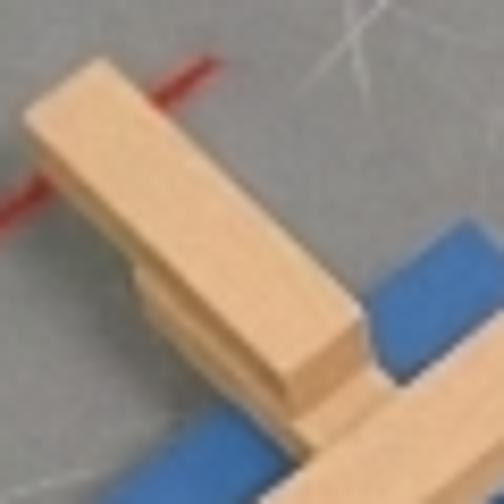

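Call:
move(
  target=[0.0733,-0.1833,0.1617,-0.1413,-0.2358,-0.1216,0.12,0,-0.168,-0.7,0.657,-0.678,-0.2,-0.168,0.12,0,-0.168,-0.7,-0.95,0.35,-0.7,-0.8,0.4,-0.4,0,0,0,0,0,0,0.12,0,-0.168,-0.7,0.657,-0.678,-0.15,-0.168,0.12,0,-0.168,-0.7,-0.95,0.35,-0.7,-0.8,0.4,-0.6],
  speed=0.25,
)

Call:
move(
  target=[-0.3983,-0.3333,0.05,0,0,-0.1833,0.12,0,-0.168,-0.7,0.657,-0.678,-0.2,-0.168,0.12,0,-0.168,-0.7,-0.95,0.35,-0.7,-0.8,0.4,-0.4,0,0,0,0,0,0,0.12,0,-0.168,-0.7,0.657,-0.678,-0.15,-0.168,0.12,0,-0.168,-0.7,-0.95,0.35,-0.7,-0.8,0.4,-0.6],
  speed=0.25,
)

Call:
move(
  target=[
    [-0.345,-0.3433,-0.0833,0,0,-0.3611,0.12,0,-0.168,-0.7,0.657,-0.678,-0.2,-0.168,0.12,0,-0.168,-0.7,-0.95,0.35,-0.7,-0.8,0.4,-0.4,0,0,0,0,0,0,0.12,0,-0.168,-0.7,0.657,-0.678,-0.15,-0.168,0.12,0,-0.168,-0.7,-0.95,0.35,-0.7,-0.8,0.4,-0.6],
    [-0.345,-0.3433,-0.3,0,0,-0.3611,0.12,0,-0.168,-0.7,0.657,-0.678,-0.2,-0.168,0.12,0,-0.168,-0.7,-0.95,0.35,-0.7,-0.8,0.4,-0.4,0,0,0,0,0,0,0.12,0,-0.168,-0.7,0.657,-0.678,-0.15,-0.168,0.12,0,-0.168,-0.7,-0.95,0.35,-0.7,-0.8,0.4,-0.6],
  ],
  speed=[0.2,0.1],
  cameras=["cam_high"],
)

Call:
zoom_image(
  camera="cam_high",
  region=[140, 110, 300, 250],
)

Scene clock: 1538.70 s.
left_arm: end_effector_position=(+0.4190, +0.2200, +0.2699) hand_goal=(+0.120, +0.000, -0.168, -0.700, +0.656, -0.678, -0.200, -0.168, +0.120, +0.000, -0.168, -0.700, -0.950, +0.350, -0.700, -0.800) hand_measured=(+0.120, +0.002, -0.172, -0.702, +0.656, -0.678, -0.198, -0.170, +0.120, +0.004, -0.172, -0.702, -0.934, +0.354, -0.700, -0.802) hand_current_ma=(+1, +13, -15, -13, +2, +3, +8, -8, +1, +13, -17, -12, +80, +14, -1, -12) hand_state=(goal, goal, goal, goal, goal, goal, goal, goal, goal, goal, goal, goal, goal, goal, goal, goal) hand_current_limit=0.40 hand_speed=-0.40 end_effector_quat_wxyz=(+0.071, -0.087, +0.761, -0.639) | right_arm: end_effector_position=(+0.4200, -0.5399, +0.2500) hand_goal=(+0.120, +0.000, -0.168, -0.700, +0.656, -0.678, -0.150, -0.168, +0.120, +0.000, -0.168, -0.700, -0.950, +0.350, -0.700, -0.800) hand_measured=(+0.126, +0.000, -0.170, -0.702, +0.654, -0.678, -0.152, -0.170, +0.126, +0.000, -0.170, -0.702, -0.942, +0.350, -0.696, -0.798) hand_current_ma=(+2, +0, -1, -1, +0, +0, +0, +0, +2, +0, +0, +0, +3, +0, +1, +1) hand_state=(goal, goal, goal, goal, goal, goal, goal, goal, goal, goal, goal, goal, goal, goal, goal, goal) hand_current_limit=0.40 hand_speed=-0.60 end_effector_quat_wxyz=(-0.639, +0.760, +0.085, -0.081)
Joint positions: left_arm=[0.215 -0.177 -0.5 -1.497 -1.412 1.241] | right_arm=[-0.49 -0.728 -1.279 0.89 -1.753 -4.272]
Joint torques (N m): left_arm=[-11.85 8.43 -18.63 -1.4 -4.43 1.03] | right_arm=[6.06 44.06 -16.82 -2.34 -0.06 -0.6]
Hand target: left_arm +0.4190, +0.2200, +0.2699; +0.071, -0.087, +0.761, -0.639 | right_arm +0.4200, -0.5399, +0.2500; -0.639, +0.760, +0.085, -0.081
Off the commanded pose: left_arm 0.000 m, 0 deg | right_arm 0.000 m, 0 deg.
move: done

Scene clock: 1540.50 s.
left_arm: end_effector_position=(+0.1800, +0.0201, +0.2999) hand_goal=(+0.120, +0.000, -0.168, -0.700, +0.656, -0.678, -0.200, -0.168, +0.120, +0.000, -0.168, -0.700, -0.950, +0.350, -0.700, -0.800) hand_measured=(+0.120, +0.002, -0.170, -0.702, +0.656, -0.678, -0.198, -0.170, +0.120, +0.002, -0.172, -0.702, -0.934, +0.352, -0.700, -0.802) hand_current_ma=(+4, +11, -14, -13, +2, +3, +8, -8, +5, +11, -15, -12, +80, +11, -1, -11) hand_state=(goal, goal, goal, goal, goal, goal, goal, goal, goal, goal, goal, goal, goal, goal, goal, goal) hand_current_limit=0.40 hand_speed=-0.40 end_effector_quat_wxyz=(-0.113, +0.133, +0.754, -0.633) | right_arm: end_effector_position=(+0.4200, -0.5399, +0.2500) hand_goal=(+0.120, +0.000, -0.168, -0.700, +0.656, -0.678, -0.150, -0.168, +0.120, +0.000, -0.168, -0.700, -0.950, +0.350, -0.700, -0.800) hand_measured=(+0.126, +0.000, -0.170, -0.702, +0.654, -0.678, -0.152, -0.170, +0.126, +0.000, -0.170, -0.702, -0.942, +0.350, -0.696, -0.798) hand_current_ma=(+2, +0, -1, -1, +0, +0, +0, +0, +2, +0, +0, +0, +3, +0, +1, +1) hand_state=(goal, goal, goal, goal, goal, goal, goal, goal, goal, goal, goal, goal, goal, goal, goal, goal) hand_current_limit=0.40 hand_speed=-0.60 end_effector_quat_wxyz=(-0.639, +0.760, +0.085, -0.081)
Joint positions: left_arm=[-0.603 0.154 -0.267 -1.705 -1.321 1.145] | right_arm=[-0.49 -0.728 -1.279 0.89 -1.753 -4.272]
Joint torques (N m): left_arm=[-12.04 -4.33 -20.48 -1.5 1.31 1.05] | right_arm=[6.73 44.28 -16.09 -2.04 -0.13 -0.63]
Hand target: left_arm +0.1800, +0.0201, +0.2999; -0.113, +0.133, +0.754, -0.633 | right_arm +0.4200, -0.5399, +0.2500; -0.639, +0.760, +0.085, -0.081
Off the commanded pose: left_arm 0.000 m, 0 deg | right_arm 0.000 m, 0 deg.
move: done

Scene clock: 1545.33 s.
left_arm: end_effector_position=(-0.0270, -0.1859, +0.1200) hand_goal=(+0.120, +0.000, -0.168, -0.700, +0.656, -0.678, -0.200, -0.168, +0.120, +0.000, -0.168, -0.700, -0.950, +0.350, -0.700, -0.800) hand_measured=(+0.120, +0.002, -0.170, -0.702, +0.656, -0.678, -0.198, -0.170, +0.120, +0.002, -0.170, -0.702, -0.934, +0.352, -0.700, -0.802) hand_current_ma=(+4, +11, -14, -13, +2, +3, +8, -8, +5, +11, -15, -12, +80, +11, -1, -11) hand_state=(goal, goal, goal, goal, goal, goal, goal, goal, goal, goal, goal, goal, goal, goal, goal, goal) hand_current_limit=0.40 hand_speed=-0.40 end_effector_quat_wxyz=(-0.435, +0.517, +0.565, -0.473) | right_arm: end_effector_position=(+0.4200, -0.5399, +0.2500) hand_goal=(+0.120, +0.000, -0.168, -0.700, +0.656, -0.678, -0.150, -0.168, +0.120, +0.000, -0.168, -0.700, -0.950, +0.350, -0.700, -0.800) hand_measured=(+0.126, +0.000, -0.170, -0.702, +0.654, -0.678, -0.152, -0.170, +0.126, +0.000, -0.170, -0.702, -0.942, +0.350, -0.696, -0.798) hand_current_ma=(+2, +0, -1, -1, +0, +0, +0, +0, +2, +0, +0, +0, +3, +0, +1, +1) hand_state=(goal, goal, goal, goal, goal, goal, goal, goal, goal, goal, goal, goal, goal, goal, goal, goal) hand_current_limit=0.40 hand_speed=-0.60 end_effector_quat_wxyz=(-0.639, +0.760, +0.085, -0.081)
Joint positions: left_arm=[-1.384 -0.857 -1.099 -1.403 -1.433 1.326] | right_arm=[-0.49 -0.728 -1.279 0.89 -1.753 -4.272]
Joint torques (N m): left_arm=[-12.07 32.15 -17.54 -1.31 1.25 1.04] | right_arm=[7.06 45.11 -16.37 -2.34 -0.17 -0.62]
Hand target: left_arm -0.0270, -0.1859, +0.1199; -0.435, +0.517, +0.565, -0.473 | right_arm +0.4200, -0.5399, +0.2500; -0.639, +0.760, +0.085, -0.081
Off the commanded pose: left_arm 0.000 m, 0 deg | right_arm 0.000 m, 0 deg.
move: done
Images, in order (width x height): cam_high 672x504.

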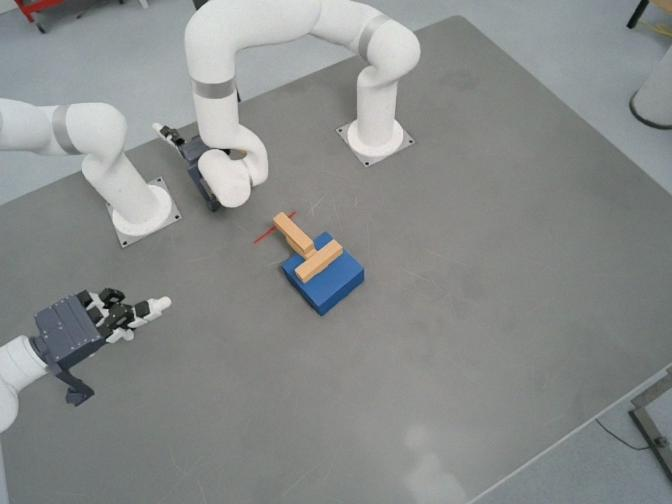

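Scaled by 3.150.

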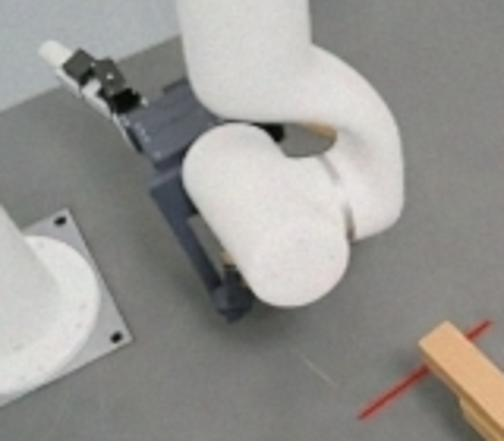

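Call:
move(
  target=[0,0,-0.1,0,0,0,0.12,0,-0.168,-0.7,0.657,-0.678,-0.2,-0.168,0.12,0,-0.168,-0.7,-0.95,0.35,-0.7,-0.8,0.4,-0.6,0,0,0,0,0,0,0.12,0,-0.168,-0.7,0.657,-0.678,-0.15,-0.168,0.12,0,-0.168,-0.7,-0.95,0.35,-0.7,-0.8,0.4,-0.6],
  speed=0.08,
  cameras=["cam_high"],
)

Scene clock: 1556.23 s.
left_arm: end_effector_position=(-0.0270, -0.1859, +0.0600) hand_goal=(+0.120, +0.000, -0.168, -0.700, +0.656, -0.678, -0.200, -0.168, +0.120, +0.000, -0.168, -0.700, -0.950, +0.350, -0.700, -0.800) hand_measured=(+0.120, +0.002, -0.170, -0.702, +0.656, -0.678, -0.198, -0.170, +0.120, +0.002, -0.170, -0.702, -0.934, +0.352, -0.700, -0.802) hand_current_ma=(+4, +11, -14, -13, +2, +3, +8, -8, +5, +11, -15, -12, +80, +11, +0, -11) hand_state=(goal, goal, goal, goal, goal, goal, goal, goal, goal, goal, goal, goal, goal, goal, goal, goal) hand_current_limit=0.40 hand_speed=-0.60 end_effector_quat_wxyz=(-0.435, +0.517, +0.565, -0.473) | right_arm: end_effector_position=(+0.4200, -0.5399, +0.2500) hand_goal=(+0.120, +0.000, -0.168, -0.700, +0.656, -0.678, -0.150, -0.168, +0.120, +0.000, -0.168, -0.700, -0.950, +0.350, -0.700, -0.800) hand_measured=(+0.126, +0.000, -0.170, -0.702, +0.654, -0.678, -0.152, -0.170, +0.126, +0.000, -0.170, -0.702, -0.942, +0.350, -0.696, -0.798) hand_current_ma=(+2, +0, -1, -1, +0, +0, +0, +0, +2, +0, +0, +0, +3, +0, +1, +1) hand_state=(goal, goal, goal, goal, goal, goal, goal, goal, goal, goal, goal, goal, goal, goal, goal, goal) hand_current_limit=0.40 hand_speed=-0.60 end_effector_quat_wxyz=(-0.639, +0.760, +0.085, -0.081)
Joint positions: left_arm=[-1.384 -0.99 -1.151 -1.415 -1.42 1.407] | right_arm=[-0.49 -0.728 -1.279 0.89 -1.753 -4.272]
Joint torques (N m): left_arm=[-5.06 35.47 -16.22 -1.48 1.2 1.16] | right_arm=[6.27 45.31 -15.98 -2 -0.03 -0.66]
Hand target: left_arm -0.0270, -0.1859, +0.0599; -0.435, +0.517, +0.565, -0.473 | right_arm +0.4200, -0.5399, +0.2500; -0.639, +0.760, +0.085, -0.081
Off the commanded pose: left_arm 0.000 m, 0 deg | right_arm 0.000 m, 0 deg.
move: done
Images, in order (width x height): cam_high 672x504.

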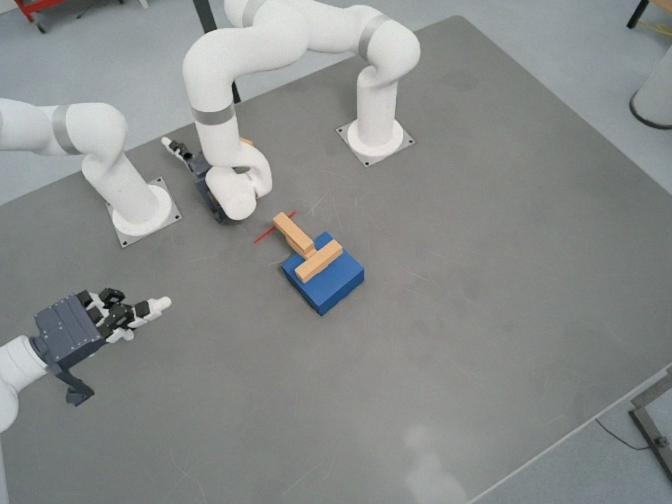

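Call:
move(
  target=[
    [0,0,0,0,0,0,0.2,0,-0.168,-0.7,0.657,-0.678,-0.08,-0.168,0.2,0,-0.168,-0.7,-0.95,0.35,-0.7,-0.8,0.2,-0.8,0,0,0,0,0,0,0.12,0,-0.168,-0.7,0.657,-0.678,-0.15,-0.168,0.12,0,-0.168,-0.7,-0.95,0.35,-0.7,-0.8,0.4,-0.6],
    [0,0,0,0,0,0,0.3,0,-0.168,-0.7,0.657,-0.678,0.05,-0.168,0.3,0,-0.168,-0.7,-0.95,0.35,-0.7,-0.8,0.2,-0.9,0,0,0,0,0,0,0.12,0,-0.168,-0.7,0.657,-0.678,-0.15,-0.168,0.12,0,-0.168,-0.7,-0.95,0.35,-0.7,-0.8,0.4,-0.6],
  ],
  cameras=["cam_left_wrist"],
)

Scene clock: 1558.67 s.
left_arm: end_effector_position=(-0.0270, -0.1859, +0.0599) hand_goal=(+0.300, +0.000, -0.168, -0.700, +0.656, -0.678, +0.050, -0.168, +0.300, +0.000, -0.168, -0.700, -0.950, +0.350, -0.700, -0.800) hand_measured=(+0.244, +0.002, -0.182, -0.706, +0.656, -0.678, -0.060, -0.178, +0.244, +0.002, -0.184, -0.706, -0.934, +0.352, -0.700, -0.802) hand_current_ma=(-301, +11, -74, -32, +2, +3, -330, -68, -303, +11, -75, -28, +80, +11, +0, -11) hand_state=(blocked, goal, goal, goal, goal, goal, blocked, goal, blocked, goal, goal, goal, goal, goal, goal, goal) hand_current_limit=0.20 hand_speed=-0.90 end_effector_quat_wxyz=(-0.435, +0.517, +0.565, -0.473) | right_arm: end_effector_position=(+0.4200, -0.5399, +0.2500) hand_goal=(+0.120, +0.000, -0.168, -0.700, +0.656, -0.678, -0.150, -0.168, +0.120, +0.000, -0.168, -0.700, -0.950, +0.350, -0.700, -0.800) hand_measured=(+0.126, +0.000, -0.170, -0.702, +0.654, -0.678, -0.152, -0.170, +0.126, +0.000, -0.170, -0.702, -0.942, +0.350, -0.696, -0.798) hand_current_ma=(+2, +0, -1, -1, +0, +0, +0, +0, +2, +0, +0, +0, +3, +0, +1, +1) hand_state=(goal, goal, goal, goal, goal, goal, goal, goal, goal, goal, goal, goal, goal, goal, goal, goal) hand_current_limit=0.40 hand_speed=-0.60 end_effector_quat_wxyz=(-0.639, +0.760, +0.085, -0.081)
Joint positions: left_arm=[-1.384 -0.99 -1.151 -1.415 -1.42 1.407] | right_arm=[-0.49 -0.728 -1.279 0.89 -1.753 -4.272]
Joint torques (N m): left_arm=[-5.46 35.79 -16.02 -1.11 0.81 0.83] | right_arm=[6.05 44.44 -16.17 -2.28 0.04 -0.64]
Hand target: left_arm -0.0270, -0.1859, +0.0599; -0.435, +0.517, +0.565, -0.473 | right_arm +0.4200, -0.5399, +0.2500; -0.639, +0.760, +0.085, -0.081
Off the commanded pose: left_arm 0.000 m, 0 deg | right_arm 0.000 m, 0 deg.
move: done
Images, in order (width x height): cam_left_wrist 672x504.

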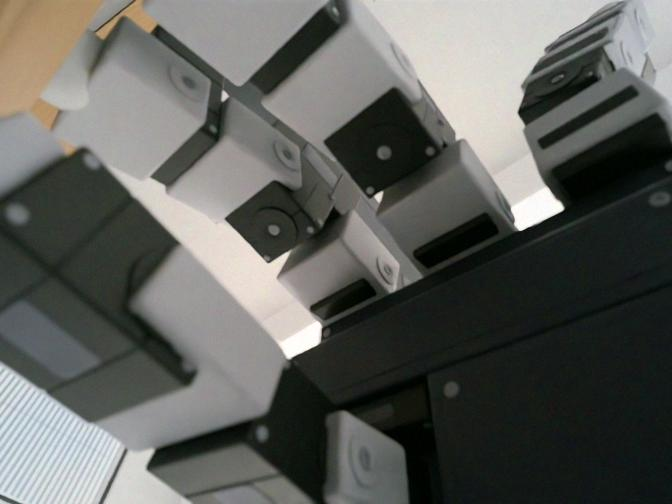

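Call:
move(
  target=[
    [0,0,0.4167,0,0,0,0.3,0,-0.168,-0.7,0.657,-0.678,0.05,-0.168,0.3,0,-0.168,-0.7,-0.95,0.35,-0.7,-0.8,0.2,-0.9,0,0,0,0,0,0,0.12,0,-0.168,-0.7,0.657,-0.678,-0.15,-0.168,0.12,0,-0.168,-0.7,-0.95,0.35,-0.7,-0.8,0.4,-0.6],
    [0.295,0.0265,0.4167,0,0,0.3056,0.3,0,-0.168,-0.7,0.657,-0.678,0.05,-0.168,0.3,0,-0.168,-0.7,-0.95,0.35,-0.7,-0.8,0.2,-0.9,0,0,0,0,0,0,0.12,0,-0.168,-0.7,0.657,-0.678,-0.15,-0.168,0.12,0,-0.168,-0.7,-0.95,0.35,-0.7,-0.8,0.4,-0.6],
    [0.7715,0.1027,0.4167,0,0,0.5444,0.3,0,-0.168,-0.7,0.657,-0.678,0.05,-0.168,0.3,0,-0.168,-0.7,-0.95,0.35,-0.7,-0.8,0.2,-0.9,0,0,0,0,0,0,0.12,0,-0.168,-0.7,0.657,-0.678,-0.15,-0.168,0.12,0,-0.168,-0.7,-0.95,0.35,-0.7,-0.8,0.4,-0.6],
  ],
  speed=[0.15,0.2,0.2],
  blend=0.04,
  cameras=["cam_high"],
)

Scene clock: 1567.93 s.
left_arm: end_effector_position=(+0.4359, -0.1243, +0.3100) hand_goal=(+0.300, +0.000, -0.168, -0.700, +0.656, -0.678, +0.050, -0.168, +0.300, +0.000, -0.168, -0.700, -0.950, +0.350, -0.700, -0.800) hand_measured=(+0.246, +0.002, -0.184, -0.708, +0.656, -0.678, -0.060, -0.182, +0.246, +0.002, -0.184, -0.706, -0.934, +0.352, -0.700, -0.802) hand_current_ma=(-287, +11, -82, -38, -2, +3, -330, -95, -287, +11, -79, -31, +80, +11, +0, -11) hand_state=(blocked, goal, goal, goal, goal, goal, blocked, goal, blocked, goal, goal, goal, goal, goal, goal, goal) hand_current_limit=0.20 hand_speed=-0.90 end_effector_quat_wxyz=(+0.071, -0.087, +0.761, -0.639) | right_arm: end_effector_position=(+0.4200, -0.5399, +0.2500) hand_goal=(+0.120, +0.000, -0.168, -0.700, +0.656, -0.678, -0.150, -0.168, +0.120, +0.000, -0.168, -0.700, -0.950, +0.350, -0.700, -0.800) hand_measured=(+0.126, +0.000, -0.170, -0.702, +0.654, -0.678, -0.152, -0.170, +0.126, +0.000, -0.170, -0.702, -0.942, +0.350, -0.696, -0.798) hand_current_ma=(+2, +0, -1, -1, +0, +0, +0, +0, +2, +0, +0, +0, +3, +0, +1, +1) hand_state=(goal, goal, goal, goal, goal, goal, goal, goal, goal, goal, goal, goal, goal, goal, goal, goal) hand_current_limit=0.40 hand_speed=-0.60 end_effector_quat_wxyz=(-0.639, +0.760, +0.085, -0.081)
Joint positions: left_arm=[-0.665 -0.28 -0.764 -2.307 -1.046 1.21] | right_arm=[-0.49 -0.728 -1.279 0.89 -1.753 -4.272]
Joint torques (N m): left_arm=[13.64 17.98 -22.72 -1.82 1.1 1.08] | right_arm=[7.25 45.05 -15.96 -2.25 0 -0.64]
Hand target: left_arm +0.4359, -0.1243, +0.3100; +0.071, -0.087, +0.761, -0.639 | right_arm +0.4200, -0.5399, +0.2500; -0.639, +0.760, +0.085, -0.081
Off the commanded pose: left_arm 0.000 m, 0 deg | right_arm 0.000 m, 0 deg.
move: done
Images, in order (width x height): cam_high 672x504.

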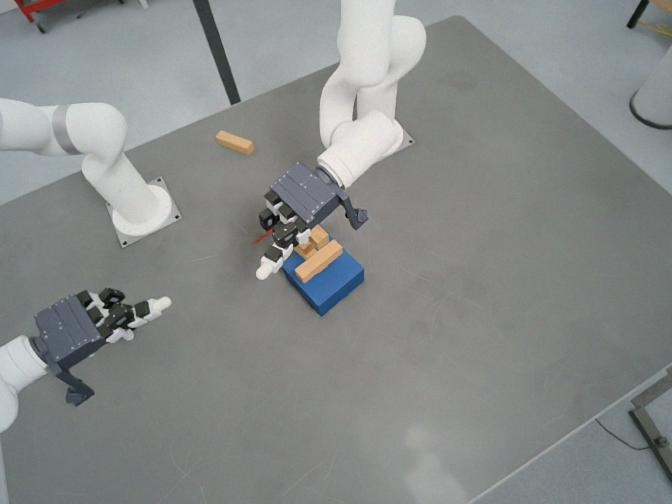

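Call:
move(
  target=[0,0,-0.15,0,0,0,0.3,0,-0.168,-0.7,0.657,-0.678,0.05,-0.168,0.3,0,-0.168,-0.7,-0.95,0.35,-0.7,-0.8,0.2,-0.9,0,0,0,0,0,0,0.12,0,-0.168,-0.7,0.657,-0.678,-0.15,-0.168,0.12,0,-0.168,-0.7,-0.95,0.35,-0.7,-0.8,0.4,-0.6],
  speed=0.06,
  cameras=["cam_high"],
)

Call:
zoom_image(
  camera="cam_high",
  region=[240, 190, 380, 330],
)

Scene clock: 1571.77 s.
left_arm: end_effector_position=(+0.4359, -0.1243, +0.2200) hand_goal=(+0.300, +0.000, -0.168, -0.700, +0.656, -0.678, +0.050, -0.168, +0.300, +0.000, -0.168, -0.700, -0.950, +0.350, -0.700, -0.800) hand_measured=(+0.246, +0.002, -0.184, -0.708, +0.656, -0.678, -0.060, -0.182, +0.246, +0.002, -0.184, -0.706, -0.934, +0.352, -0.700, -0.802) hand_current_ma=(-286, +11, -82, -39, -2, +3, -330, -95, -286, +11, -79, -31, +80, +11, +0, -11) hand_state=(blocked, goal, goal, goal, goal, goal, blocked, goal, blocked, goal, goal, goal, goal, goal, goal, goal) hand_current_limit=0.20 hand_speed=-0.90 end_effector_quat_wxyz=(+0.071, -0.087, +0.761, -0.639) | right_arm: end_effector_position=(+0.4200, -0.5399, +0.2500) hand_goal=(+0.120, +0.000, -0.168, -0.700, +0.656, -0.678, -0.150, -0.168, +0.120, +0.000, -0.168, -0.700, -0.950, +0.350, -0.700, -0.800) hand_measured=(+0.126, +0.000, -0.170, -0.702, +0.654, -0.678, -0.152, -0.170, +0.126, +0.000, -0.170, -0.702, -0.942, +0.350, -0.696, -0.798) hand_current_ma=(+2, +0, -1, -1, +0, +0, +0, +0, +2, +0, +0, +0, +3, +0, +1, +1) hand_state=(goal, goal, goal, goal, goal, goal, goal, goal, goal, goal, goal, goal, goal, goal, goal, goal) hand_current_limit=0.40 hand_speed=-0.60 end_effector_quat_wxyz=(-0.639, +0.760, +0.085, -0.081)
Joint positions: left_arm=[-0.665 -0.475 -0.751 -2.379 -1.192 1.376] | right_arm=[-0.49 -0.728 -1.279 0.89 -1.753 -4.272]
Joint torques (N m): left_arm=[8.94 24.16 -20.02 -1.46 -4.66 1.07] | right_arm=[6.92 44.47 -16.1 -2.05 -0.05 -0.51]
Hand target: left_arm +0.4359, -0.1243, +0.2200; +0.071, -0.087, +0.761, -0.639 | right_arm +0.4200, -0.5399, +0.2500; -0.639, +0.760, +0.085, -0.081
Off the commanded pose: left_arm 0.000 m, 0 deg | right_arm 0.000 m, 0 deg.
move: done
Images, in order (width x height): cam_high 672x504.

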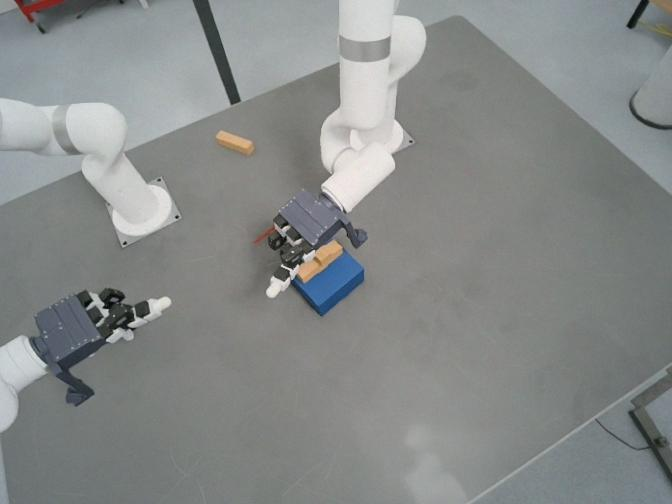

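Scaled by 3.600.

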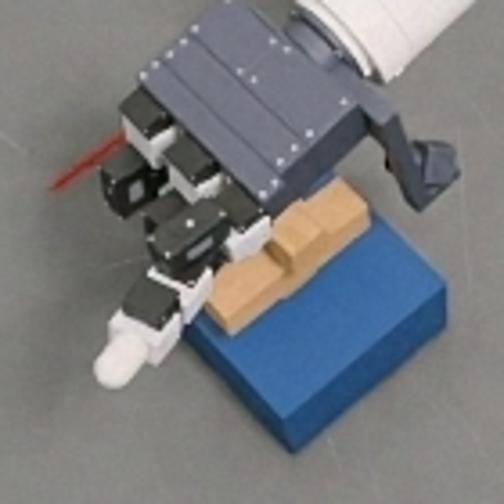

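Call:
move(
  target=[0,0,-0.02,0,0,0,0.3,0,-0.168,-0.7,0.657,-0.678,0.05,-0.168,0.3,0,-0.168,-0.7,-0.95,0.35,-0.7,-0.8,0.2,-0.9,0,0,0,0,0,0,0.12,0,-0.168,-0.7,0.657,-0.678,-0.15,-0.168,0.12,0,-0.168,-0.7,-0.95,0.35,-0.7,-0.8,0.4,-0.6],
  speed=0.03,
  cameras=["cam_high"],
)

Call:
zoom_image(
  camera="cam_high",
  region=[270, 210, 370, 310],
)

Scene clock: 1573.90 s.
left_arm: end_effector_position=(+0.4359, -0.1243, +0.2080) hand_goal=(+0.300, +0.000, -0.168, -0.700, +0.656, -0.678, +0.050, -0.168, +0.300, +0.000, -0.168, -0.700, -0.950, +0.350, -0.700, -0.800) hand_measured=(+0.246, +0.002, -0.184, -0.708, +0.656, -0.678, -0.060, -0.182, +0.246, +0.002, -0.184, -0.706, -0.934, +0.352, -0.700, -0.802) hand_current_ma=(-286, +11, -82, -39, -2, +3, -330, -95, -286, +11, -79, -31, +80, +11, +0, -11) hand_state=(blocked, goal, goal, goal, goal, goal, blocked, goal, blocked, goal, goal, goal, goal, goal, goal, goal) hand_current_limit=0.20 hand_speed=-0.90 end_effector_quat_wxyz=(+0.071, -0.087, +0.761, -0.639) | right_arm: end_effector_position=(+0.4200, -0.5399, +0.2500) hand_goal=(+0.120, +0.000, -0.168, -0.700, +0.656, -0.678, -0.150, -0.168, +0.120, +0.000, -0.168, -0.700, -0.950, +0.350, -0.700, -0.800) hand_measured=(+0.126, +0.000, -0.170, -0.702, +0.654, -0.678, -0.152, -0.170, +0.126, +0.000, -0.170, -0.702, -0.942, +0.350, -0.696, -0.798) hand_current_ma=(+2, +0, -1, -1, +0, +0, +0, +0, +2, +0, +0, +0, +3, +0, +1, +1) hand_state=(goal, goal, goal, goal, goal, goal, goal, goal, goal, goal, goal, goal, goal, goal, goal, goal) hand_current_limit=0.40 hand_speed=-0.60 end_effector_quat_wxyz=(-0.639, +0.760, +0.085, -0.081)
Joint positions: left_arm=[-0.665 -0.504 -0.753 -2.386 -1.211 1.396] | right_arm=[-0.49 -0.728 -1.279 0.89 -1.753 -4.272]
Joint torques (N m): left_arm=[-8.6 22.66 -19.51 -1.48 -4.67 1.18] | right_arm=[7.15 44.96 -16.12 -2 -0.09 -0.61]
Hand target: left_arm +0.4359, -0.1243, +0.2080; +0.071, -0.087, +0.761, -0.639 | right_arm +0.4200, -0.5399, +0.2500; -0.639, +0.760, +0.085, -0.081
Off the commanded pose: left_arm 0.000 m, 0 deg | right_arm 0.000 m, 0 deg.
move: done
Images, in order (width x height): cam_high 672x504.

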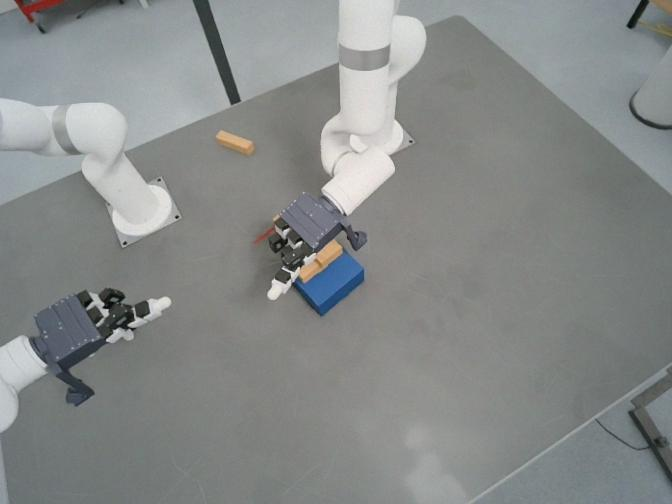

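Scaled by 5.040.

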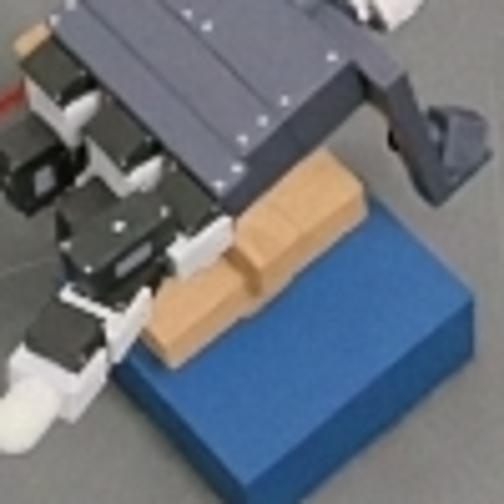

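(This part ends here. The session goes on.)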